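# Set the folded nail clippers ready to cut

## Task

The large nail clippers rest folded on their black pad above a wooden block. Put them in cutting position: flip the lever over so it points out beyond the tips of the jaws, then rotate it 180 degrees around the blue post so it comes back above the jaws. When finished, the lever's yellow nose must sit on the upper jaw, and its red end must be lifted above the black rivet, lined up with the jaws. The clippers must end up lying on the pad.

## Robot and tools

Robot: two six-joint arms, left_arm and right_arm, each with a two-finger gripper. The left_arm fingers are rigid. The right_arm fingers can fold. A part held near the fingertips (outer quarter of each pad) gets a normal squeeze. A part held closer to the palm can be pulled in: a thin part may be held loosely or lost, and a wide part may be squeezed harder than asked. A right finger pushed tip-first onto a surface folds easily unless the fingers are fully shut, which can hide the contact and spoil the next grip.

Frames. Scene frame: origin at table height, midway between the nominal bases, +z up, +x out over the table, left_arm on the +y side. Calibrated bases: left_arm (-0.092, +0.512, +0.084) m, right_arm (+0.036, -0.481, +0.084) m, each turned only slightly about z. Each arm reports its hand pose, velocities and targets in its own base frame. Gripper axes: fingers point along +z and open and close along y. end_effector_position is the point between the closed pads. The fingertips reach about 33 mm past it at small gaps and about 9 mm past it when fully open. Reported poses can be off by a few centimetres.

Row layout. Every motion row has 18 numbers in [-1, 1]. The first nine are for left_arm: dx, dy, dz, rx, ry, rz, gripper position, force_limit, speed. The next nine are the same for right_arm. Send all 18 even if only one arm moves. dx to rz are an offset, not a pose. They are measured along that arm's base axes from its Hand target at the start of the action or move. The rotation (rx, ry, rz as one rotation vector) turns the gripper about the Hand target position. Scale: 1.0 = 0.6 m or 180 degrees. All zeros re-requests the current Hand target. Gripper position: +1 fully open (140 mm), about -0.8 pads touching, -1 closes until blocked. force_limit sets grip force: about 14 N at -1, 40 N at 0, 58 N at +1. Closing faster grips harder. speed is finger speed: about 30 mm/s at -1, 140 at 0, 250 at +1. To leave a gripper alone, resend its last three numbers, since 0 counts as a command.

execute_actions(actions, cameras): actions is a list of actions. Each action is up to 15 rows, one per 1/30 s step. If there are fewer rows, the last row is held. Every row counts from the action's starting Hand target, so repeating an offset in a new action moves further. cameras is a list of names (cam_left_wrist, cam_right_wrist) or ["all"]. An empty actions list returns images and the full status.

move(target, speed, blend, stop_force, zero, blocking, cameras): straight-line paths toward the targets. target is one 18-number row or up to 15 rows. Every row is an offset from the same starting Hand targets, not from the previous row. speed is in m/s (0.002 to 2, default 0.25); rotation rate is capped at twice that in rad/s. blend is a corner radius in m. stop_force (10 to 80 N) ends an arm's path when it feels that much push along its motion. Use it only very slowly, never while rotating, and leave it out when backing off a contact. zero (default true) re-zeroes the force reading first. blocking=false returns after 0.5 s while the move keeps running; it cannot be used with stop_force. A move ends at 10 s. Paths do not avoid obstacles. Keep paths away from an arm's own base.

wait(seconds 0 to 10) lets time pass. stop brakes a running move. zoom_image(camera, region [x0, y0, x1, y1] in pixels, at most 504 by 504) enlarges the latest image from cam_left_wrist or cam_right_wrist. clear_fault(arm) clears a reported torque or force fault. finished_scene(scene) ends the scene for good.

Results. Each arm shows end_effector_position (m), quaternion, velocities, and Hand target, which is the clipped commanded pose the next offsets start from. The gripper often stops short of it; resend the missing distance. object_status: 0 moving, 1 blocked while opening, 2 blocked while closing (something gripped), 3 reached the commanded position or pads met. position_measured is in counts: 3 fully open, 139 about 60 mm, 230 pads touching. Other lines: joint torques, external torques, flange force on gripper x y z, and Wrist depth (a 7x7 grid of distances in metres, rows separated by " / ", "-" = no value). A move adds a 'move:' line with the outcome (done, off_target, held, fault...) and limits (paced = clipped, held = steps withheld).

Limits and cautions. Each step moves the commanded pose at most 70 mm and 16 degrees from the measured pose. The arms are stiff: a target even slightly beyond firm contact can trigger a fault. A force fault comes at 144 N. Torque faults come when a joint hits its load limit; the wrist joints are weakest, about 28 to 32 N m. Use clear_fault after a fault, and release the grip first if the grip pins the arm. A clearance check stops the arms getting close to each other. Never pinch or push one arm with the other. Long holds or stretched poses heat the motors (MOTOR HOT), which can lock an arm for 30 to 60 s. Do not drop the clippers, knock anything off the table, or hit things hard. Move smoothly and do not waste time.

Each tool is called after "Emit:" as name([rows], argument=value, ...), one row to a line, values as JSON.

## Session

Emit:
execute_actions(actions=[])

Emit:
zoom_image(camera="cam_left_wrist", region=[230, 150, 440, 400])

Scene clock: 0.00 s.
left_arm: end_effector_position=(+0.8189, -0.6324, +0.2449) position_measured=3 object_status=3 end_effector_quat_wxyz=(-0.040, +0.978, -0.097, +0.180) | right_arm: end_effector_position=(+0.3562, +0.0657, +0.1782) position_measured=3 object_status=3 end_effector_quat_wxyz=(-0.490, +0.300, +0.781, +0.245)
Joint positions: left_arm=[-0.783 0.697 1.005 0.308 1.22 0.911] | right_arm=[-0.335 0.358 2.07 0.463 1.8 -1.343]
Joint velocities: within noise
Joint torques (N m): no reading
External joint torques (N m): no reading
Flange force (N): no reading
Wrist depth (mm): cam_left_wrist=[506 492 481 465 453 448 429 / 507 494 482 463 458 443 435 / 499 493 474 470 451 445 437 / 502 134 473 466 456 444 429 / 98 135 346 341 454 445 107 / 498 357 344 337 335 448 437 / - 352 342 339 447 443 438] | cam_right_wrist=[259 270 285 337 994 - - / 278 307 341 2902 - 3455 976 / 329 419 2073 2366 1944 718 745 / 339 135 1961 1829 539 147 610 / - 114 - 437 455 450 102 / - - 373 381 390 400 398 / - 319 328 335 343 353 359]
Hand target: left_arm +0.8189, -0.6324, +0.2449; -0.040, +0.978, -0.097, +0.180 | right_arm +0.3562, +0.0657, +0.1782; -0.490, +0.300, +0.781, +0.245
Tool commands: left_gripper/position=+1.0 left_gripper/force_limit=+1.0 left_gripper/speed=+1.0 right_gripper/position=+1.0 right_gripper/force_limit=+1.0 right_gripper/speed=+1.0

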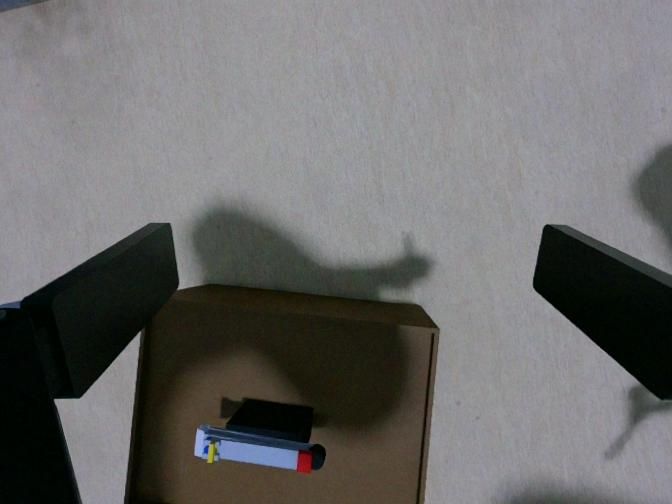

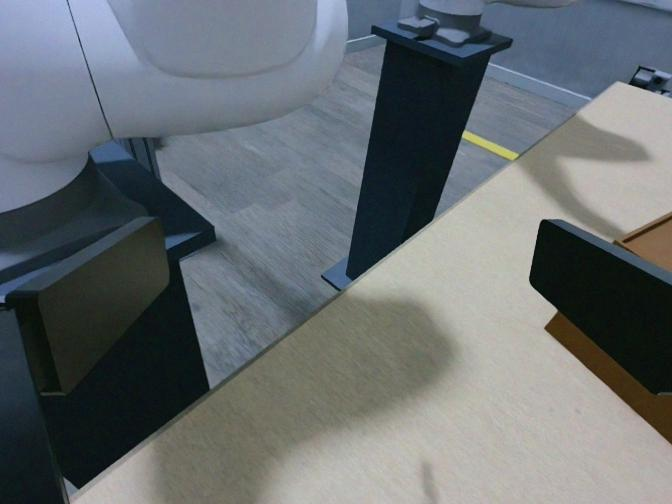

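Scaled by 2.016 from the camera's 672x504 image, which has a finer 960x720 frame.

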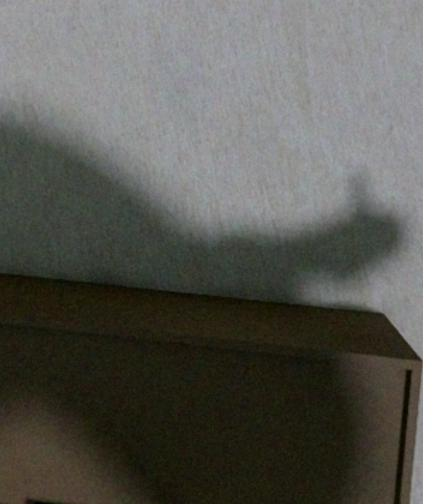

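Emit:
move([
  [-0.2175,0.1173,-0.0165,-0.0997,0.0833,0.4745,-0.4,-1,0,0.2063,0.2572,0.0363,0.0406,0.0418,-0.3222,-0.3,-1,0],
  [-0.2175,0.1173,-0.0165,-0.0997,0.0833,0.4745,-0.4,-1,0,0.2662,0.4308,-0.0698,0.0406,0.0418,-0.3222,-0.3,-1,0],
], speed=[0.3,0.15], blend=[0.02,0], cameras=["all"])

Emit:
zoom_image(camera="cam_left_wrist", region=[300, 50, 410, 250])

Emit:
zoom_image(camera="cam_right_wrist", region=[290, 110, 420, 280])

Scene clock: 61.00 s.
left_arm: end_effector_position=(+0.6884, -0.5620, +0.2350) position_measured=179 object_status=3 end_effector_quat_wxyz=(+0.000, +0.792, +0.610, +0.000) | right_arm: end_effector_position=(+0.5160, +0.3242, +0.1363) position_measured=167 object_status=3 end_effector_quat_wxyz=(-0.376, +0.624, +0.489, +0.480)
Joint positions: left_arm=[-0.723 0.578 1.18 -0.001 1.384 -0.464] | right_arm=[-0.051 0.353 2.377 1.639 1.256 -1.145]
Joint torques (N m): left_arm=[-1.08 -93.19 -39.98 3.64 0.22 -0.19] | right_arm=[-2.65 -55.21 -21.96 1.03 2.49 0.27]
External joint torques (N m): left_arm=[1.58 -4.06 -0.9 0.6 -0.2 0.19] | right_arm=[2.84 -1.05 1.05 -0.12 -0.08 -0.27]
Flange force (N): left_arm=[3.7 -3.4 -2.2] | right_arm=[2.7 -4.2 4.9]
Wrist depth (mm): cam_left_wrist=[397 397 281 283 283 394 395 / 419 418 301 294 299 420 418 / 1270 446 322 311 322 441 442 / 1342 476 335 332 142 467 473 / 1452 77 83 500 91 87 491 / - 73 - 539 - - 73 / - - - 572 - - 65] | cam_right_wrist=[- - 2016 3023 - - 1533 / 2531 934 981 1067 981 - - / 2864 693 738 287 709 709 707 / 550 522 110 275 131 527 528 / - 82 93 - 113 78 83 / - - - - - 61 72 / - - - - - - 64]
Hand target: left_arm +0.6884, -0.5620, +0.2350; +0.000, +0.792, +0.610, +0.000 | right_arm +0.5160, +0.3242, +0.1363; -0.376, +0.624, +0.489, +0.480
Off the commanded pose: left_arm 0.000 m, 0 deg | right_arm 0.000 m, 0 deg.
move: done

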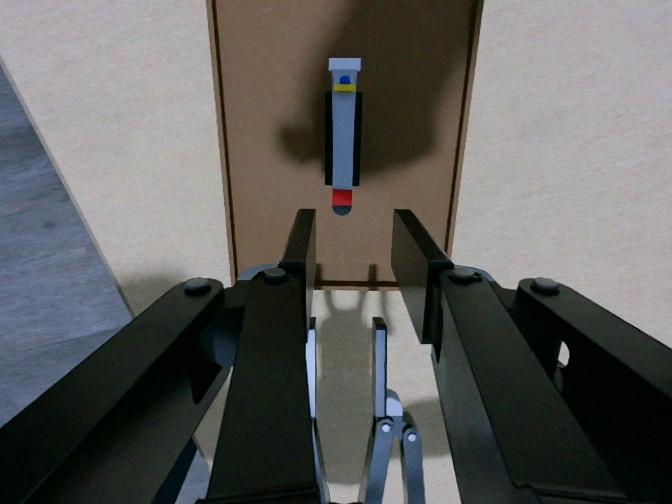

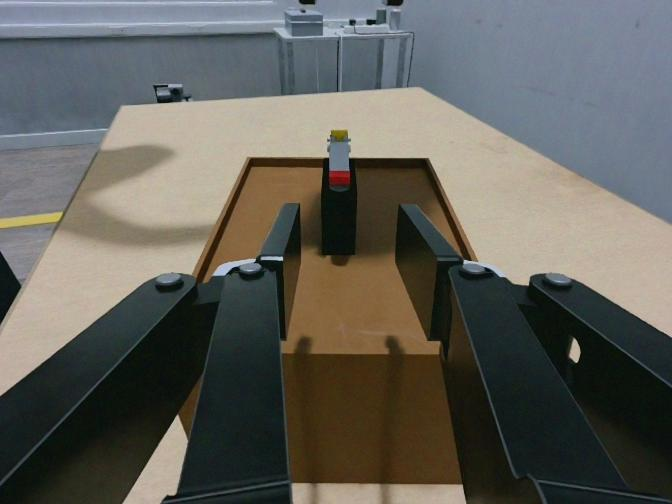

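Scaled by 2.520 from the camera's 672x504 image, which has a finer 960x720 frame.

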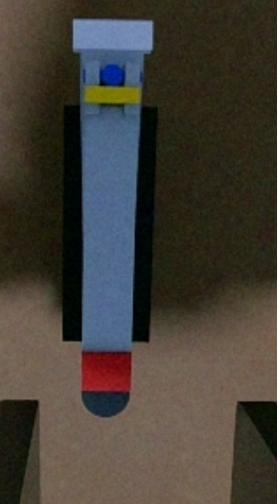

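Scaled by 2.965 from the camera's 672x504 image, which has a finer 960x720 frame.

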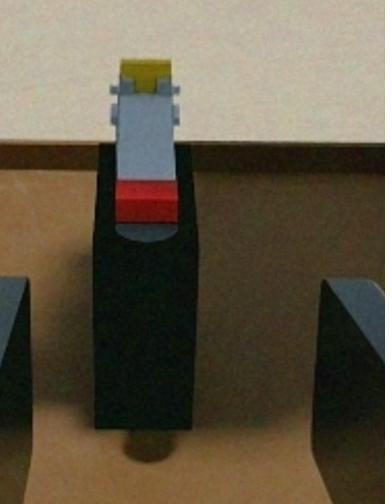

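Emit:
move(target=[-0.006,0.004,-0.1417,0,0,-0.005,-0.5,-1,0,0,0,0,0,0,0,-0.3,-1,0], speed=0.12, cameras=["all"])

Emit:
zoom_image(camera="cam_left_wrist", region=[280, 160, 430, 300])

Emit:
zoom_image(camera="cam_right_wrist", region=[290, 110, 400, 220])

Scene clock: 92.57 s.
left_arm: end_effector_position=(+0.6848, -0.5596, +0.1499) position_measured=192 object_status=3 end_effector_quat_wxyz=(+0.000, +0.797, +0.604, -0.001) | right_arm: end_effector_position=(+0.5160, +0.3242, +0.1363) position_measured=167 object_status=3 end_effector_quat_wxyz=(-0.376, +0.624, +0.489, +0.480)
Joint positions: left_arm=[-0.724 0.608 1.289 -0.001 1.245 -0.449] | right_arm=[-0.051 0.353 2.377 1.639 1.256 -1.145]
Joint torques (N m): left_arm=[-1.2 -94.05 -38.55 3.4 0.22 -0.27] | right_arm=[-2.57 -55.05 -22.11 1.06 2.52 0.2]
External joint torques (N m): left_arm=[2.06 -4.28 -0.74 0.69 -0.19 0.27] | right_arm=[2.74 -1.22 1.18 -0.15 -0.1 -0.21]
Flange force (N): left_arm=[4.4 -3.5 -2.7] | right_arm=[3.1 -4.5 4.4]
Wrist depth (mm): cam_left_wrist=[322 321 207 206 207 213 320 / 342 343 220 175 220 332 340 / 361 361 234 182 235 356 360 / 391 383 243 176 147 385 386 / 1309 73 78 263 91 84 400 / - - - 446 - - 69 / - - - 484 - - 62] | cam_right_wrist=[- - - 204 - 2034 1845 / 3511 955 959 303 963 1877 1566 / 2791 693 748 263 707 707 1512 / 548 522 110 276 131 531 530 / - 82 93 - 113 77 83 / - - - - - 61 72 / - - - 270 - - 64]
Hand target: left_arm +0.6848, -0.5596, +0.1500; +0.000, +0.797, +0.604, +0.000 | right_arm +0.5160, +0.3242, +0.1363; -0.376, +0.624, +0.489, +0.480
Off the commanded pose: left_arm 0.000 m, 0 deg | right_arm 0.000 m, 0 deg.
move: done

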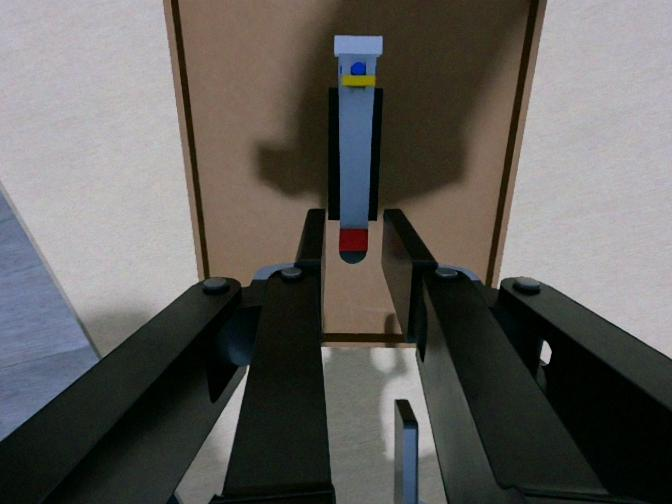

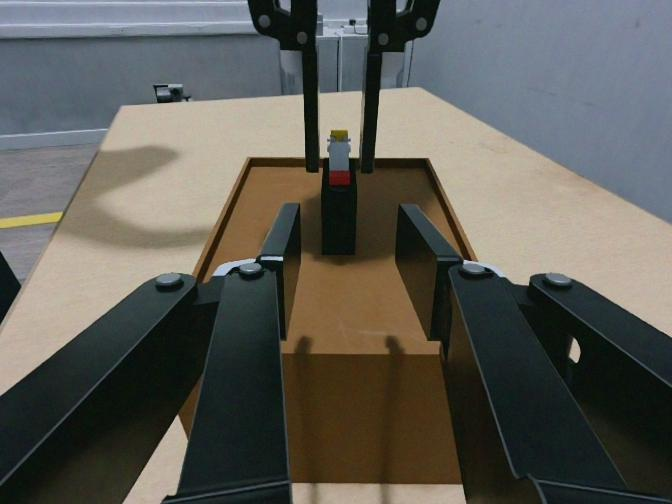

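Scaled by 3.360 from the camera's 672x504 image, which has a finer 960x720 frame.

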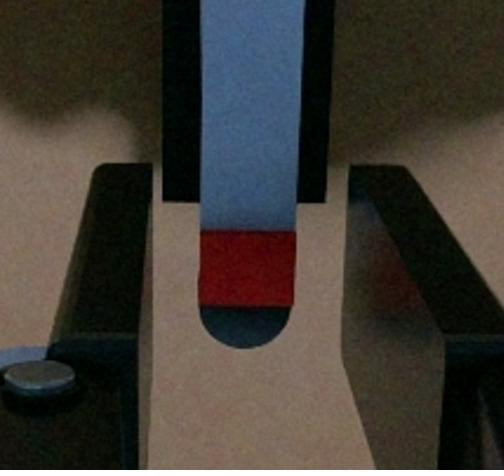

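Scaled by 4.582 from the camera's 672x504 image, which has a finer 960x720 frame.

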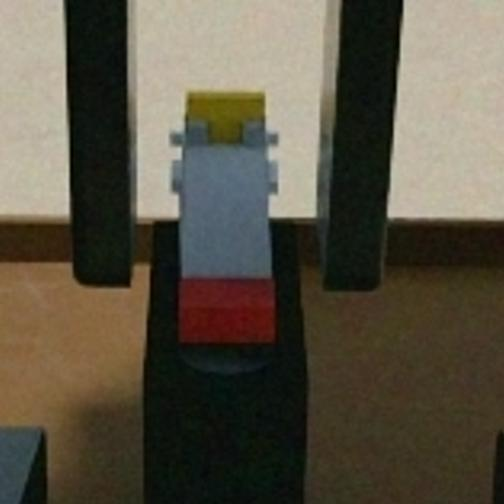

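Emit:
move(target=[0,0,-0.0125,0,0,0,-0.5,-1,0,0,0,0,0,0,0,-0.3,-1,0], speed=0.05)

Emit:
move(target=[0,0,0,0,0,0,-1,-1,-1,0,0,0,0,0,0,-0.3,-1,0])

Emit:
wait(seconds=0.5, cameras=["all"])

Emit:
zoom_image(camera="cam_left_wrist", region=[280, 50, 430, 300])

Emit:
zoom_image(camera="cam_right_wrist", region=[290, 110, 400, 220])

Scene clock: 107.80 s.
left_arm: end_effector_position=(+0.6848, -0.5596, +0.1425) position_measured=192 object_status=3 end_effector_quat_wxyz=(+0.000, +0.797, +0.604, +0.000) | right_arm: end_effector_position=(+0.5160, +0.3242, +0.1363) position_measured=167 object_status=3 end_effector_quat_wxyz=(-0.376, +0.624, +0.489, +0.480)
Joint positions: left_arm=[-0.724 0.612 1.296 -0.001 1.234 -0.449] | right_arm=[-0.051 0.353 2.377 1.639 1.256 -1.145]
Joint torques (N m): left_arm=[-2.06 -94.69 -38.27 3.44 0.29 -0.33] | right_arm=[-2.46 -54.95 -21.99 1.03 2.45 0.17]
External joint torques (N m): left_arm=[2.25 -4.06 -1.09 0.64 -0.27 0.33] | right_arm=[2.74 -1.4 1.08 -0.13 -0.03 -0.18]
Flange force (N): left_arm=[4.1 -2.3 -2.9] | right_arm=[3.6 -4.4 4.2]
Wrist depth (mm): cam_left_wrist=[315 314 202 198 202 203 314 / 336 335 213 168 212 326 330 / 355 356 226 177 226 347 354 / 376 380 238 170 147 375 378 / 1342 73 78 255 91 84 395 / - - - 436 - - 69 / - - - 474 - - 62] | cam_right_wrist=[- - 196 202 2623 - - / - 934 955 301 946 2054 1741 / 2827 691 772 247 698 702 1533 / 550 521 110 - 131 528 534 / - 82 93 - 113 77 83 / - - - - - 61 72 / - - - - - - 64]
Hand target: left_arm +0.6848, -0.5596, +0.1425; +0.000, +0.797, +0.604, +0.000 | right_arm +0.5160, +0.3242, +0.1363; -0.376, +0.624, +0.489, +0.480
Off the commanded pose: left_arm 0.000 m, 0 deg | right_arm 0.000 m, 0 deg.
move: done

Scene clock: 108.43 s.
left_arm: end_effector_position=(+0.6848, -0.5596, +0.1425) position_measured=211 object_status=0 end_effector_quat_wxyz=(+0.000, +0.797, +0.604, +0.000) | right_arm: end_effector_position=(+0.5160, +0.3242, +0.1363) position_measured=167 object_status=3 end_effector_quat_wxyz=(-0.376, +0.624, +0.489, +0.480)
Joint positions: left_arm=[-0.724 0.612 1.296 -0.001 1.234 -0.449] | right_arm=[-0.051 0.353 2.377 1.639 1.256 -1.145]
Joint torques (N m): left_arm=[-0.93 -94.37 -38.03 3.47 0.32 -0.25] | right_arm=[-2.01 -55.4 -21.77 0.95 2.47 0.24]
External joint torques (N m): left_arm=[0.8 -4.34 -1.23 0.6 -0.29 0.25] | right_arm=[2.11 -0.8 0.86 -0.03 -0.06 -0.24]
Flange force (N): left_arm=[2.6 -3.1 -3.1] | right_arm=[1.9 -3.4 3.7]
Wrist depth (mm): cam_left_wrist=[314 310 202 197 201 204 315 / 332 334 214 168 212 325 333 / 355 355 226 174 226 346 352 / 379 380 238 143 235 375 375 / 1278 78 78 91 - 79 395 / - - - - - - 58 / - - - - - - 61] | cam_right_wrist=[3023 2721 - 198 206 - 1491 / 3628 1032 959 225 1094 - 1501 / 2902 698 753 247 718 709 1555 / 550 522 110 283 131 525 526 / - 82 93 - - 77 83 / - - - - - 61 72 / - - - - - - 64]
Hand target: left_arm +0.6848, -0.5596, +0.1425; +0.000, +0.797, +0.604, +0.000 | right_arm +0.5160, +0.3242, +0.1363; -0.376, +0.624, +0.489, +0.480
Off the commanded pose: left_arm 0.000 m, 0 deg | right_arm 0.000 m, 0 deg.
move: done

Scene clock: 108.93 s.
left_arm: end_effector_position=(+0.6848, -0.5596, +0.1425) position_measured=211 object_status=2 end_effector_quat_wxyz=(+0.000, +0.797, +0.604, +0.000) | right_arm: end_effector_position=(+0.5160, +0.3242, +0.1363) position_measured=167 object_status=3 end_effector_quat_wxyz=(-0.376, +0.624, +0.489, +0.480)
Joint positions: left_arm=[-0.724 0.612 1.296 -0.001 1.234 -0.449] | right_arm=[-0.051 0.353 2.377 1.639 1.256 -1.145]
Joint torques (N m): left_arm=[-1.23 -93.36 -38.1 3.46 0.28 -0.37] | right_arm=[-2.34 -55.55 -21.97 1.04 2.46 0.22]
External joint torques (N m): left_arm=[1.52 -5.27 -1.13 0.62 -0.25 0.37] | right_arm=[2.64 -0.78 1.06 -0.14 -0.04 -0.22]
Flange force (N): left_arm=[4.2 -4.2 -3.6] | right_arm=[2.2 -3.8 4.5]
Wrist depth (mm): cam_left_wrist=[315 312 200 197 202 204 313 / 335 333 212 168 213 325 332 / 355 355 226 175 226 350 354 / 378 378 239 144 236 376 377 / 1309 78 78 91 - 79 399 / - - - - - - 58 / - - - - - - 61] | cam_right_wrist=[2982 - - 198 2561 - - / 3690 955 989 226 999 1961 1701 / 3155 707 748 249 700 707 638 / 523 517 110 279 131 523 527 / - 82 92 - - 77 83 / - - - 223 - 61 72 / - - - - - - 64]
Hand target: left_arm +0.6848, -0.5596, +0.1425; +0.000, +0.797, +0.604, +0.000 | right_arm +0.5160, +0.3242, +0.1363; -0.376, +0.624, +0.489, +0.480
Tool commands: left_gripper/position=-1.0 left_gripper/force_limit=-1.0 left_gripper/speed=-1.0 right_gripper/position=-0.3 right_gripper/force_limit=-1.0 right_gripper/speed=+0.0
Off the commanded pose: left_arm 0.000 m, 0 deg | right_arm 0.000 m, 0 deg.
wait: 0.50 s; at rest by 0.17 s

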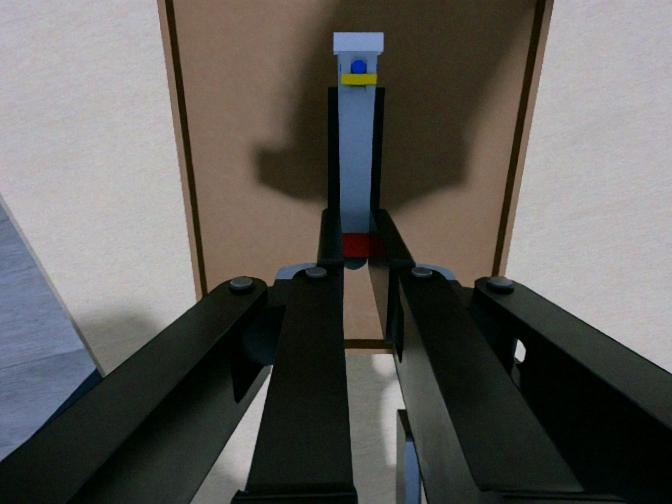

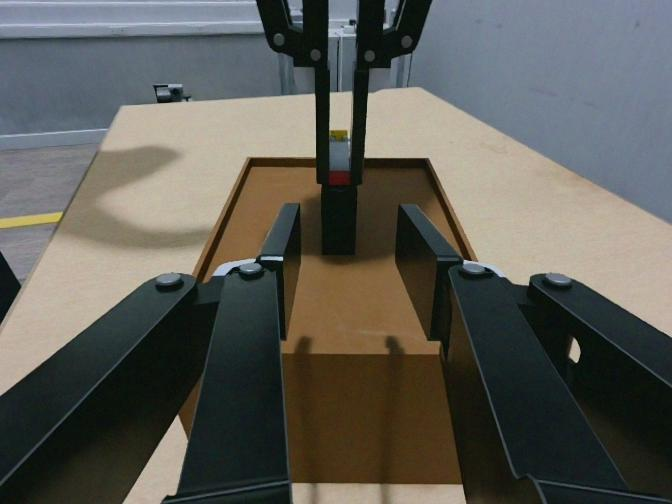

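Scaled by 2.016 from the camera's 672x504 image, which has a finer 960x720 frame.

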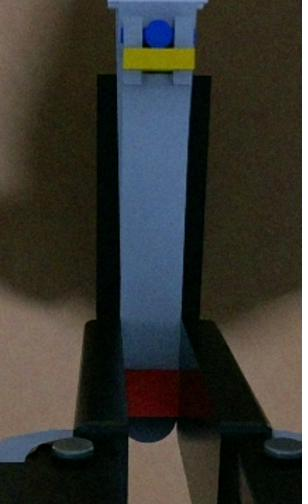

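Scaled by 4.582 from the camera's 672x504 image, which has a finer 960x720 frame.

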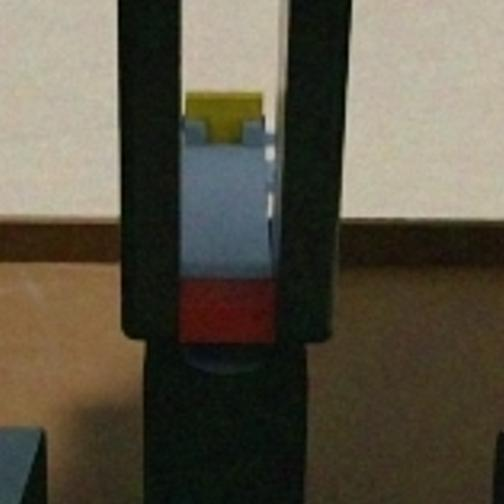

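Emit:
move([
  [0.00136,0.00483,0.01,-0.02674,0.00752,0,-1,-1,-1,0,0,0,0,0,0,-0.3,-1,0],
  [0.00294,0.01046,0.01952,-0.05348,0.01503,0,-1,-1,-1,0,0,0,0,0,0,-0.3,-1,0],
  [0.00474,0.01688,0.0285,-0.08023,0.02255,0,-1,-1,-1,0,0,0,0,0,0,-0.3,-1,0],
  [0.00675,0.02402,0.03687,-0.10697,0.03007,0,-1,-1,-1,0,0,0,0,0,0,-0.3,-1,0],
], speed=0.04, blend=[0.002,0.002,0.002,0], cameras=["all"])

Emit:
zoom_image(camera="cam_left_wrist", region=[280, 50, 430, 300])

Emit:
zoom_image(camera="cam_right_wrist", region=[290, 90, 400, 220])

Scene clock: 127.57 s.
left_arm: end_effector_position=(+0.6889, -0.5452, +0.1646) position_measured=211 object_status=2 end_effector_quat_wxyz=(+0.105, +0.785, +0.594, -0.139) | right_arm: end_effector_position=(+0.5160, +0.3242, +0.1363) position_measured=167 object_status=3 end_effector_quat_wxyz=(-0.376, +0.624, +0.489, +0.480)
Joint positions: left_arm=[-0.585 0.544 1.404 -0.373 1.112 -0.157] | right_arm=[-0.051 0.353 2.377 1.639 1.256 -1.145]
Joint torques (N m): left_arm=[-1.56 -88.95 -37.77 2.12 0.07 -0.18] | right_arm=[-2.36 -55.72 -21.72 1.06 2.49 0.3]
External joint torques (N m): left_arm=[1.43 -3.02 -0.82 0.79 -0.22 0.19] | right_arm=[2.76 -0.59 0.83 -0.17 -0.07 -0.3]
Flange force (N): left_arm=[1.4 -2.1 -3.1] | right_arm=[1.7 -3.4 5.0]
Wrist depth (mm): cam_left_wrist=[316 314 200 191 200 202 317 / 352 353 224 169 223 343 350 / 424 398 253 240 252 397 394 / 1503 444 292 144 274 457 458 / 1794 73 78 - - 79 521 / - - - - - - 58 / - - - - - - 61] | cam_right_wrist=[3298 3511 2316 217 2687 2244 - / - 926 951 892 963 1877 1770 / 2687 702 753 276 707 707 617 / 547 523 110 271 131 523 528 / - 82 93 - - 77 83 / - - - - - 61 72 / - - - - - - 64]
Hand target: left_arm +0.6889, -0.5452, +0.1646; +0.105, +0.785, +0.594, -0.139 | right_arm +0.5160, +0.3242, +0.1363; -0.376, +0.624, +0.489, +0.480
Off the commanded pose: left_arm 0.000 m, 0 deg | right_arm 0.000 m, 0 deg.
move: done

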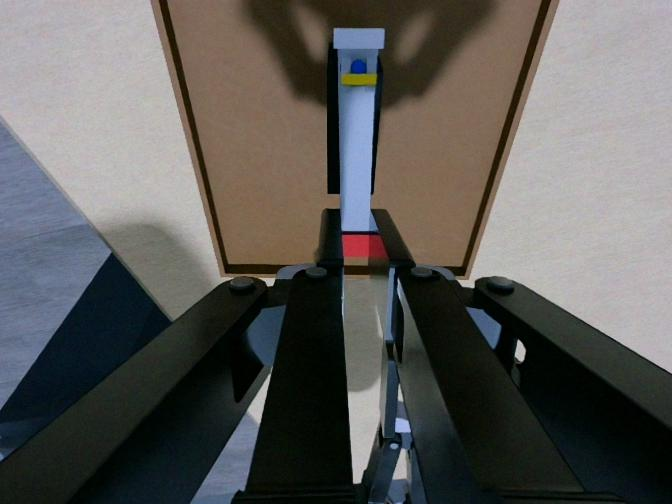

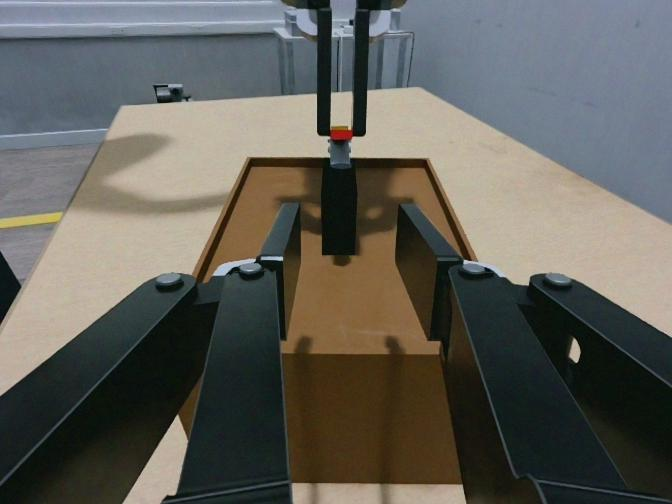

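Scaled by 2.016 from the camera's 672x504 image, which has a finer 960x720 frame.

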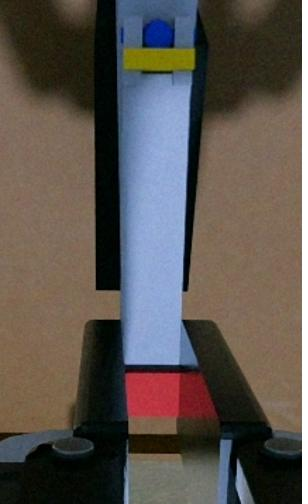

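Scaled by 3.877 from the camera's 672x504 image, which has a finer 960x720 frame.

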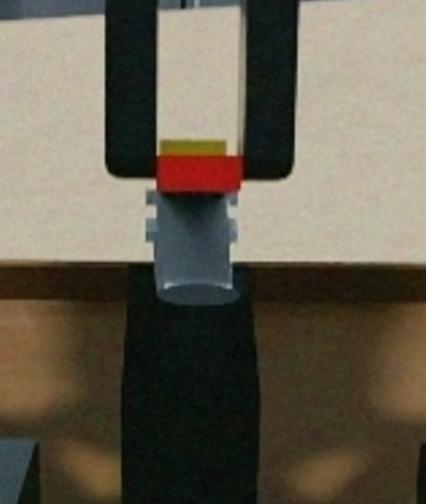

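Emit:
move([
  [-0.00398,-0.01417,-0.01827,0.05616,-0.01578,0,-1,-1,-1,0,0,0,0,0,0,-0.3,-1,0],
  [-0.00398,-0.01417,-0.01827,0.05616,-0.01578,0,-1,-1,-1,0.0174,0.0902,-0.0312,0,0,-0.005,-0.3,-1,0],
], speed=[0.04,0.1], cameras=["all"])

Emit:
zoom_image(camera="cam_left_wrist", region=[280, 150, 430, 400])

Emit:
zoom_image(camera="cam_right_wrist", region=[290, 90, 420, 280])

Scene clock: 146.90 s.
left_arm: end_effector_position=(+0.6865, -0.5537, +0.1537) position_measured=211 object_status=2 end_effector_quat_wxyz=(+0.050, +0.794, +0.602, -0.066) | right_arm: end_effector_position=(+0.5264, +0.3783, +0.1176) position_measured=167 object_status=3 end_effector_quat_wxyz=(-0.372, +0.628, +0.484, +0.483)
Joint positions: left_arm=[-0.66 0.573 1.348 -0.168 1.163 -0.323] | right_arm=[0.074 0.402 2.363 1.784 1.207 -1.189]
Joint torques (N m): left_arm=[-1.45 -91.51 -38.66 2.94 0.03 -0.31] | right_arm=[-2.77 -59.22 -20.79 0.68 2.5 0.23]
External joint torques (N m): left_arm=[1.19 -3.58 -0.45 0.65 -0.16 0.31] | right_arm=[2.88 -0.67 0.83 -0.09 -0.04 -0.23]
Flange force (N): left_arm=[2.7 -3.7 -2.7] | right_arm=[2.1 -4.2 4.7]
Wrist depth (mm): cam_left_wrist=[309 302 199 195 199 204 314 / 339 330 216 172 216 336 339 / 365 369 237 190 238 374 372 / 1286 407 257 144 252 411 411 / 1462 73 78 - - 78 450 / - - - - - - 58 / - - - - - - 61] | cam_right_wrist=[3066 2902 - 156 - - - / 2982 911 881 172 900 - - / 2502 654 743 199 674 668 652 / 487 488 110 217 131 494 495 / - 82 93 - - 77 83 / - - - - - 61 72 / - - - - - - 64]
Hand target: left_arm +0.6865, -0.5537, +0.1537; +0.050, +0.794, +0.602, -0.066 | right_arm +0.5264, +0.3783, +0.1176; -0.372, +0.628, +0.484, +0.483
Off the commanded pose: left_arm 0.000 m, 0 deg | right_arm 0.000 m, 0 deg.
move: done

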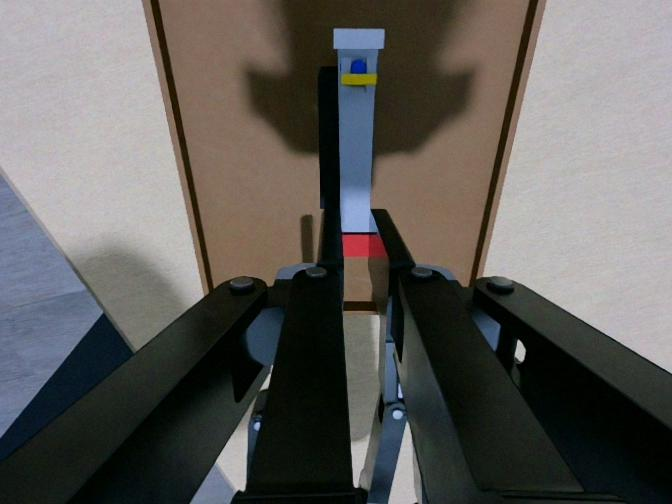

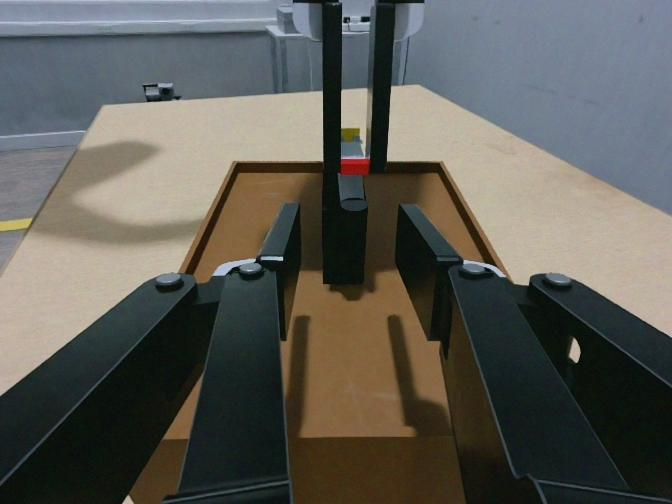

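Scaled by 2.016 from the camera's 672x504 image, which has a finer 960x720 frame.

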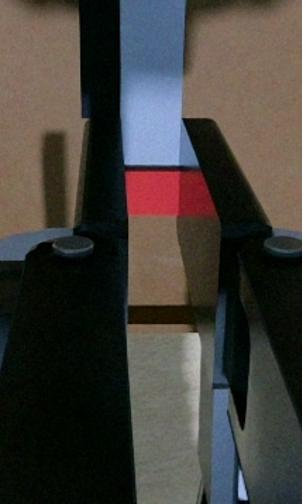

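Scaled by 2.653 from the camera's 672x504 image, which has a finer 960x720 frame.

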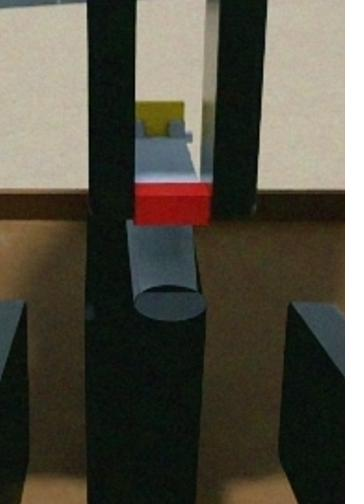

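Emit:
move(target=[0,0,0,0,0,0,-1,-1,-1,0.0108,0.0213,-0.0067,0,0,0,-0.4,-1,0], speed=0.06, cameras=["cam_right_wrist"])

Emit:
zoom_image(camera="cam_right_wrist", region=[290, 110, 420, 280])

Scene clock: 179.33 s.
left_arm: end_effector_position=(+0.6865, -0.5537, +0.1537) position_measured=211 object_status=2 end_effector_quat_wxyz=(+0.050, +0.794, +0.602, -0.066) | right_arm: end_effector_position=(+0.5329, +0.3911, +0.1135) position_measured=179 object_status=3 end_effector_quat_wxyz=(-0.372, +0.628, +0.484, +0.483)
Joint positions: left_arm=[-0.66 0.573 1.348 -0.168 1.163 -0.323] | right_arm=[0.101 0.418 2.348 1.81 1.198 -1.193]
Joint torques (N m): left_arm=[-1.41 -92.03 -38.37 2.99 0.07 -0.37] | right_arm=[-2.76 -60.31 -20.93 0.7 2.61 0.25]
External joint torques (N m): left_arm=[1.72 -2.78 -0.41 0.59 -0.19 0.37] | right_arm=[2.88 -1.11 0.96 -0.16 -0.14 -0.25]
Flange force (N): left_arm=[3.0 -2.4 -2.2] | right_arm=[2.9 -4.8 3.9]
Wrist depth (mm): cam_left_wrist=[313 302 199 194 200 206 314 / 337 337 216 173 217 335 339 / 368 369 236 189 238 372 371 / 1301 405 256 144 252 406 410 / 1525 73 78 - - 79 447 / - - - - - - 58 / - - - - - - 60] | cam_right_wrist=[- 3066 - 144 - - - / - 907 867 230 999 1944 - / 745 644 769 172 658 662 1471 / 481 509 102 163 124 489 490 / 415 82 - - 113 86 390 / - - - - - 61 69 / - - - 136 - - 62]
Hand target: left_arm +0.6865, -0.5537, +0.1537; +0.050, +0.794, +0.602, -0.066 | right_arm +0.5329, +0.3911, +0.1135; -0.372, +0.628, +0.484, +0.483
Off the commanded pose: left_arm 0.000 m, 0 deg | right_arm 0.000 m, 0 deg.
move: done
Images, in order (width x height): cam_right_wrist 672x504.

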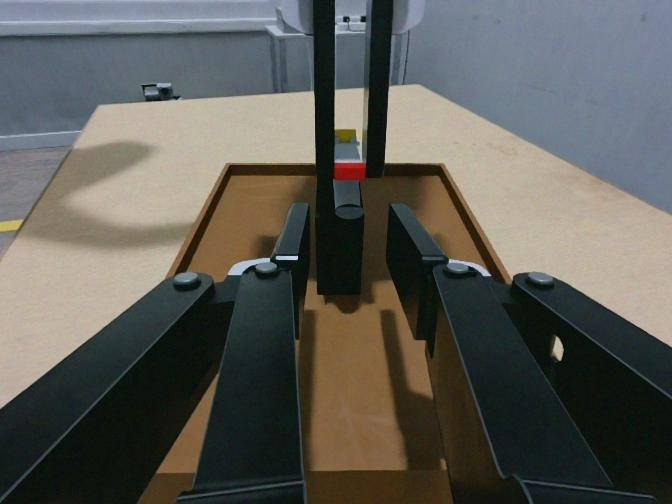

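Scaled by 2.965 from the camera's 672x504 image, which has a finer 960x720 frame.

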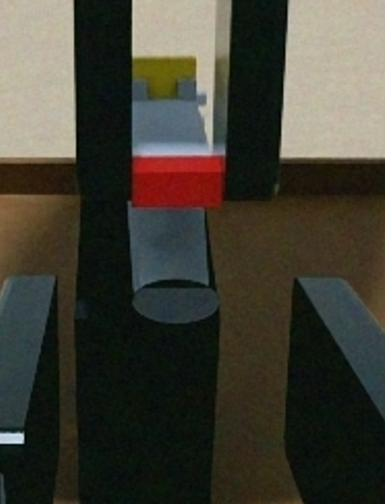

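Emit:
move([
  [0,0,0,0,0,0,-1,-1,-1,0.0043,0.0163,-0.0045,0,0,0,-0.5,-1,-0.5],
  [0,0,0,0,0,0,-1,-1,-1,0.0043,0.0163,-0.0045,0,0,0,-1,-1,-1],
], speed=0.05)

Emit:
wait(seconds=0.8, cameras=["all"])

Emit:
zoom_image(camera="cam_right_wrist", region=[290, 110, 420, 280])

Emit:
zoom_image(camera="cam_left_wrist", region=[280, 50, 430, 300])

Scene clock: 192.53 s.
left_arm: end_effector_position=(+0.6865, -0.5537, +0.1537) position_measured=211 object_status=2 end_effector_quat_wxyz=(+0.050, +0.794, +0.602, -0.066) | right_arm: end_effector_position=(+0.5355, +0.4009, +0.1108) position_measured=211 object_status=0 end_effector_quat_wxyz=(-0.372, +0.628, +0.484, +0.483)
Joint positions: left_arm=[-0.66 0.573 1.348 -0.168 1.163 -0.323] | right_arm=[0.122 0.427 2.34 1.831 1.191 -1.196]
Joint torques (N m): left_arm=[-2.34 -91.23 -38.72 2.83 -0.01 -0.28] | right_arm=[-2.1 -61.19 -20.68 0.65 2.66 0.24]
External joint torques (N m): left_arm=[2.92 -3.82 -0.28 0.79 -0.12 0.28] | right_arm=[2.36 -1.04 0.77 -0.17 -0.18 -0.24]
Flange force (N): left_arm=[4.7 -3.6 -3.1] | right_arm=[2.6 -4.0 3.0]
Wrist depth (mm): cam_left_wrist=[311 305 198 194 201 207 314 / 336 336 216 173 217 334 339 / 367 369 237 189 236 374 372 / 1309 409 256 144 253 412 412 / 1482 73 78 - - 79 447 / - - - - - - 58 / - - - - - - 61] | cam_right_wrist=[- 2755 - 135 2502 1649 - / - 967 881 803 976 1861 - / 678 633 704 179 718 644 666 / 472 471 - 138 - 483 479 / 395 - 93 - - 90 385 / - - - - - - 61 / - - - - - - -]
Hand target: left_arm +0.6865, -0.5537, +0.1537; +0.050, +0.794, +0.602, -0.066 | right_arm +0.5355, +0.4009, +0.1108; -0.372, +0.628, +0.484, +0.483
Off the commanded pose: left_arm 0.000 m, 0 deg | right_arm 0.000 m, 0 deg.
move: done

Scene clock: 193.33 s.
left_arm: end_effector_position=(+0.6865, -0.5537, +0.1537) position_measured=211 object_status=2 end_effector_quat_wxyz=(+0.050, +0.794, +0.602, -0.066) | right_arm: end_effector_position=(+0.5355, +0.4009, +0.1108) position_measured=211 object_status=2 end_effector_quat_wxyz=(-0.372, +0.628, +0.484, +0.483)
Joint positions: left_arm=[-0.66 0.573 1.348 -0.168 1.163 -0.323] | right_arm=[0.122 0.427 2.34 1.831 1.191 -1.196]
Joint torques (N m): left_arm=[-1.97 -92.01 -38.27 2.78 -0.01 -0.32] | right_arm=[-1.86 -61.26 -21 0.63 2.65 0.24]
External joint torques (N m): left_arm=[2.32 -2.98 -0.65 0.82 -0.11 0.32] | right_arm=[2.16 -1 1.1 -0.15 -0.18 -0.25]
Flange force (N): left_arm=[3.4 -1.8 -2.8] | right_arm=[2.2 -4.4 2.4]
Wrist depth (mm): cam_left_wrist=[310 306 199 193 200 207 313 / 337 337 216 173 217 335 340 / 370 369 236 190 237 364 371 / 1326 410 256 143 251 410 410 / 1442 73 78 - - 79 450 / - - - - - - 58 / - - - - - - 61] | cam_right_wrist=[- - - 135 2054 - 1481 / - 867 867 815 903 1979 1471 / 676 633 685 179 624 654 620 / 474 478 - 138 117 479 485 / 397 - 93 - - 90 386 / - - - - - - 62 / - - - - - - -]
Hand target: left_arm +0.6865, -0.5537, +0.1537; +0.050, +0.794, +0.602, -0.066 | right_arm +0.5355, +0.4009, +0.1108; -0.372, +0.628, +0.484, +0.483
Tool commands: left_gripper/position=-1.0 left_gripper/force_limit=-1.0 left_gripper/speed=-1.0 right_gripper/position=-1.0 right_gripper/force_limit=-1.0 right_gripper/speed=-1.0
Off the commanded pose: left_arm 0.000 m, 0 deg | right_arm 0.000 m, 0 deg.
wait: 0.80 s; at rest by 0.17 s

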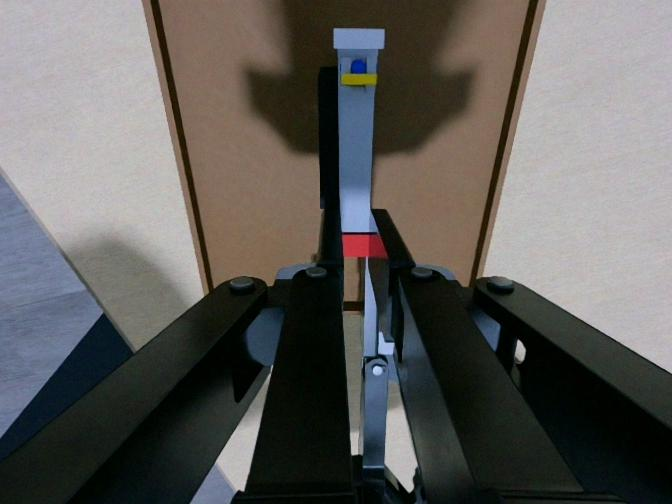

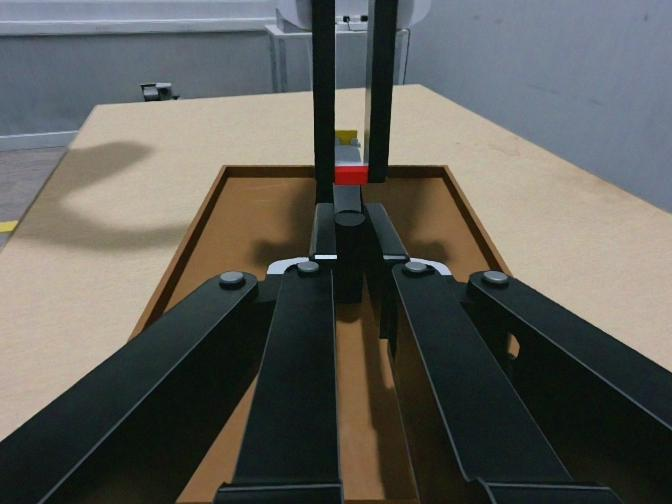

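Scaled by 2.965 from the camera's 672x504 image, which has a finer 960x720 frame.

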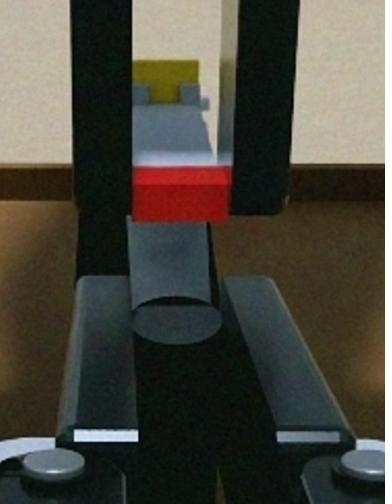

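Scaled by 2.016 from the camera's 672x504 image, which has a finer 960x720 frame.

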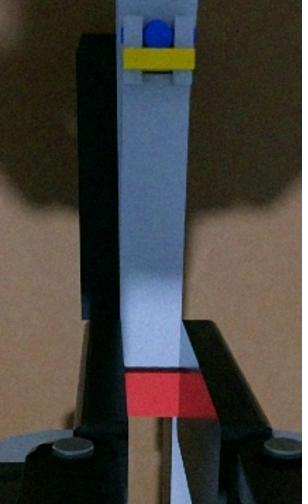

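Emit:
move(target=[-0.00642,0.0018,0,0,0,0,-1,-1,-1,-0.00645,0.0017,0,0,0,0,-1,-1,-1], speed=0.02)

Emit:
move([
  [0.00276,0.0098,0.01332,-0.04011,0.01128,0,-1,-1,-1,0,0,0,0,0,0,-1,-1,-1],
  [0.00573,0.02038,0.02447,-0.07755,0.0218,0,-1,-1,-1,0,0,0,0,0,0,-1,-1,-1],
  [0.00955,0.03397,0.03545,-0.12034,0.03383,0,-1,-1,-1,0,0,0,0,0,0,-1,-1,-1],
  [0.01374,0.04887,0.04435,-0.16312,0.04585,0,-1,-1,-1,0,0,0,0,0,0,-1,-1,-1],
], speed=0.07, blend=[0.003,0.003,0.003,0], cameras=["all"])

Emit:
zoom_image(camera="cam_right_wrist", region=[290, 60, 420, 280])

Emit:
zoom_image(camera="cam_left_wrist", region=[280, 50, 430, 300])

Scene clock: 221.07 s.
left_arm: end_effector_position=(+0.6826, -0.5526, +0.1537) position_measured=211 object_status=2 end_effector_quat_wxyz=(+0.050, +0.794, +0.602, -0.066) | right_arm: end_effector_position=(+0.5316, +0.4019, +0.1108) position_measured=211 object_status=2 end_effector_quat_wxyz=(-0.372, +0.628, +0.484, +0.483)
Joint positions: left_arm=[-0.662 0.567 1.358 -0.169 1.159 -0.324] | right_arm=[0.125 0.424 2.347 1.835 1.191 -1.201]
Joint torques (N m): left_arm=[2.12 -90.82 -36.84 4.2 0.95 -0.27] | right_arm=[-4.5 -60.27 -19.56 0.42 1.52 0.32]
External joint torques (N m): left_arm=[-2.55 -3.98 -2.49 -0.58 -1.09 0.27] | right_arm=[4.96 -1.64 -0.21 0.02 0.96 -0.33]
Flange force (N): left_arm=[-2.7 -2.0 -2.5] | right_arm=[4.3 -5.2 8.0]
Wrist depth (mm): cam_left_wrist=[310 311 200 193 199 203 313 / 339 336 216 172 212 329 339 / 370 371 236 186 238 371 373 / 1309 409 257 144 251 401 410 / 1503 73 78 - - 79 446 / - - - - - - 58 / - - - - - - 61] | cam_right_wrist=[- - - 134 137 1471 1451 / - 881 888 222 888 - 1555 / 676 636 721 174 735 640 1491 / 476 476 - 138 - 482 481 / 397 - 93 - - 90 386 / - - - - - - 62 / - - - - - - -]
Hand target: left_arm +0.6826, -0.5526, +0.1537; +0.050, +0.794, +0.602, -0.066 | right_arm +0.5316, +0.4019, +0.1108; -0.372, +0.628, +0.484, +0.483
Off the commanded pose: left_arm 0.000 m, 0 deg | right_arm 0.000 m, 0 deg.
move: done

Scene clock: 225.13 s.
left_arm: end_effector_position=(+0.6909, -0.5233, +0.1802) position_measured=211 object_status=2 end_effector_quat_wxyz=(+0.207, +0.749, +0.567, -0.273) | right_arm: end_effector_position=(+0.5316, +0.4019, +0.1108) position_measured=211 object_status=2 end_effector_quat_wxyz=(-0.372, +0.628, +0.484, +0.483)
Joint positions: left_arm=[-0.443 0.531 1.508 -0.785 1.113 0.197] | right_arm=[0.125 0.424 2.347 1.835 1.191 -1.201]
Joint torques (N m): left_arm=[-0.4 -85.19 -36.5 0.37 0.16 -0.24] | right_arm=[-1.4 -61.11 -20.34 0.13 2.68 0.25]
External joint torques (N m): left_arm=[0.61 -2.99 0.4 0.81 0.17 0.24] | right_arm=[1.38 -0.71 0.5 0.37 -0.21 -0.25]
Flange force (N): left_arm=[0.0 -4.8 -2.9] | right_arm=[1.3 -3.2 2.6]
Wrist depth (mm): cam_left_wrist=[340 339 207 181 206 215 339 / 1342 403 245 228 246 403 407 / 1809 477 306 218 306 501 496 / 2072 - 615 118 582 651 655 / - 73 78 - - 78 782 / - - - - - - 57 / - - - - - - 60] | cam_right_wrist=[- - 3401 151 3349 - 1311 / - 854 907 800 878 - - / 682 633 680 223 636 644 577 / 473 471 - 137 - 485 481 / 394 - 93 - - 90 386 / - - - - - - 62 / - - - - - - -]
Hand target: left_arm +0.6909, -0.5233, +0.1803; +0.207, +0.749, +0.567, -0.273 | right_arm +0.5316, +0.4019, +0.1108; -0.372, +0.628, +0.484, +0.483
Off the commanded pose: left_arm 0.000 m, 0 deg | right_arm 0.000 m, 0 deg.
move: done

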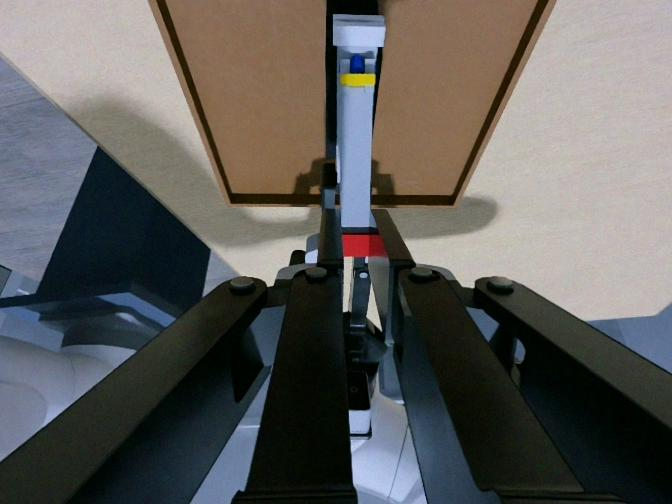

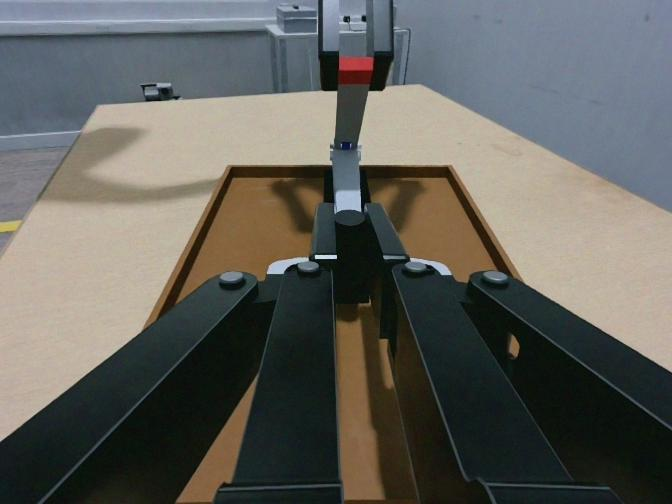

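Scaled by 2.291 from the camera's 672x504 image, which has a finer 960x720 frame.

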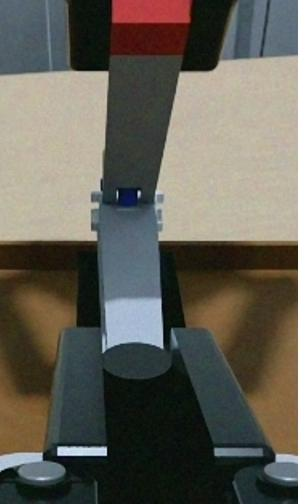

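Scaled by 2.016 from the camera's 672x504 image, which has a finer 960x720 frame.

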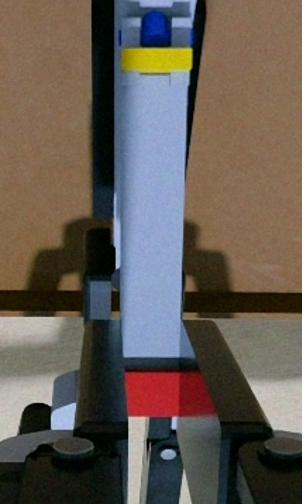

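Emit:
move([
  [0.00449,0.01598,0.00668,-0.04279,0.01203,0,-1,-1,-1,0,0,0,0,0,0,-1,-1,-1],
  [0.00918,0.03269,0.01098,-0.08558,0.02405,0,-1,-1,-1,0,0,0,0,0,0,-1,-1,-1],
  [0.014,0.04982,0.01282,-0.12836,0.03608,0,-1,-1,-1,0,0,0,0,0,0,-1,-1,-1],
  [0.01884,0.06702,0.01215,-0.17115,0.04811,0,-1,-1,-1,0,0,0,0,0,0,-1,-1,-1],
  [0.0236,0.08397,0.00902,-0.21394,0.06014,0,-1,-1,-1,0,0,0,0,0,0,-1,-1,-1],
  [0.0282,0.10033,0.00348,-0.25672,0.07216,0,-1,-1,-1,0,0,0,0,0,0,-1,-1,-1],
  [0.03255,0.1158,-0.0044,-0.29951,0.08419,0,-1,-1,-1,0,0,0,0,0,0,-1,-1,-1],
  [0.03702,0.13173,-0.01582,-0.34765,0.09772,0,-1,-1,-1,0,0,0,0,0,0,-1,-1,-1],
], speed=0.08, blend=[0.003,0.003,0.003,0.003,0.003,0.003,0.003,0], cameras=["all"])

Emit:
zoom_image(camera="cam_right_wrist", region=[290, 0, 420, 240])

Emit:
zoom_image(camera="cam_left_wrist", region=[280, 30, 430, 300])

Scene clock: 242.50 s.
left_arm: end_effector_position=(+0.7131, -0.4442, +0.1708) position_measured=211 object_status=2 end_effector_quat_wxyz=(-0.479, -0.485, -0.367, +0.633) | right_arm: end_effector_position=(+0.5316, +0.4019, +0.1108) position_measured=211 object_status=2 end_effector_quat_wxyz=(-0.372, +0.628, +0.484, +0.483)
Joint positions: left_arm=[-0.21 0.898 1.621 -1.675 1.821 0.928] | right_arm=[0.125 0.424 2.347 1.835 1.191 -1.201]
Joint torques (N m): left_arm=[-0.56 -97.77 -20.33 -2.49 2.91 -0.39] | right_arm=[-3.33 -60.82 -21.2 0.97 2.2 0.31]
External joint torques (N m): left_arm=[0.63 -3.24 -0.26 0.68 -0.77 0.39] | right_arm=[3.65 -1.09 1.38 -0.51 0.28 -0.31]
Flange force (N): left_arm=[-3.7 -3.2 0.4] | right_arm=[2.7 -5.8 4.1]
Wrist depth (mm): cam_left_wrist=[527 649 - 149 308 - - / 536 3499 - 161 522 - 2541 / 577 605 - 167 566 - - / - 633 - 118 119 - 4640 / - 73 78 - - 79 2572 / - - - - - - 57 / - - - - - - 61] | cam_right_wrist=[2755 515 521 222 2721 - 1361 / 4031 951 523 530 972 2155 1555 / 680 636 561 208 339 650 605 / 477 477 - 137 116 486 482 / 395 - 93 - - 90 385 / - - - - - - 62 / - - - - - - -]
Hand target: left_arm +0.7131, -0.4442, +0.1708; -0.479, -0.485, -0.367, +0.633 | right_arm +0.5316, +0.4019, +0.1108; -0.372, +0.628, +0.484, +0.483
Off the commanded pose: left_arm 0.000 m, 0 deg | right_arm 0.000 m, 0 deg.
move: done

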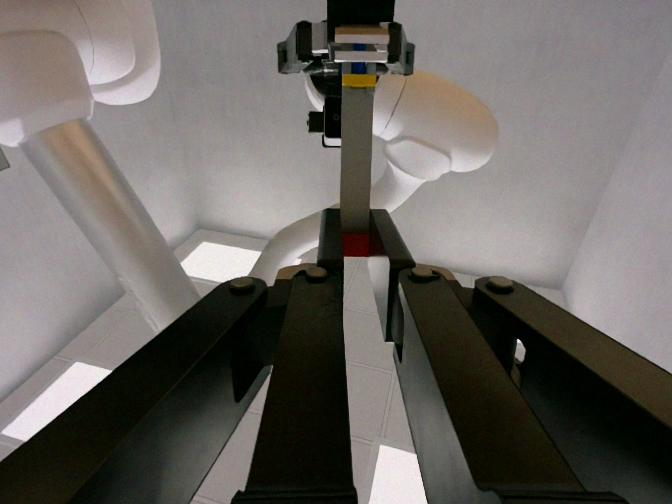

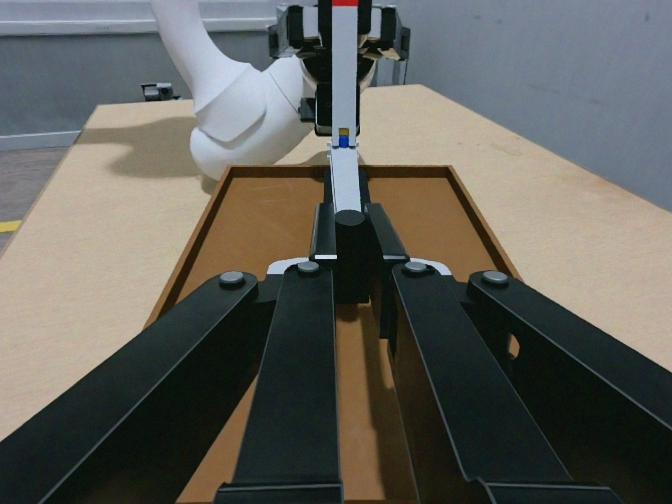

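Scaled by 2.100 from the camera's 672x504 image, which has a finer 960x720 frame.

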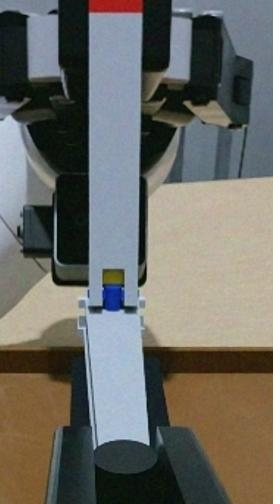

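Scaled by 1.867 from the camera's 672x504 image, which has a finer 960x720 frame.

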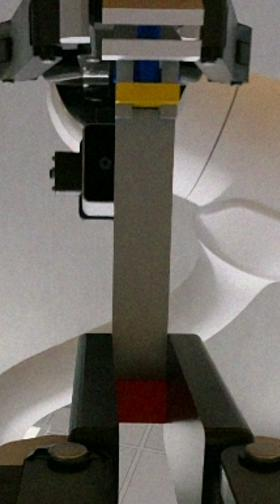

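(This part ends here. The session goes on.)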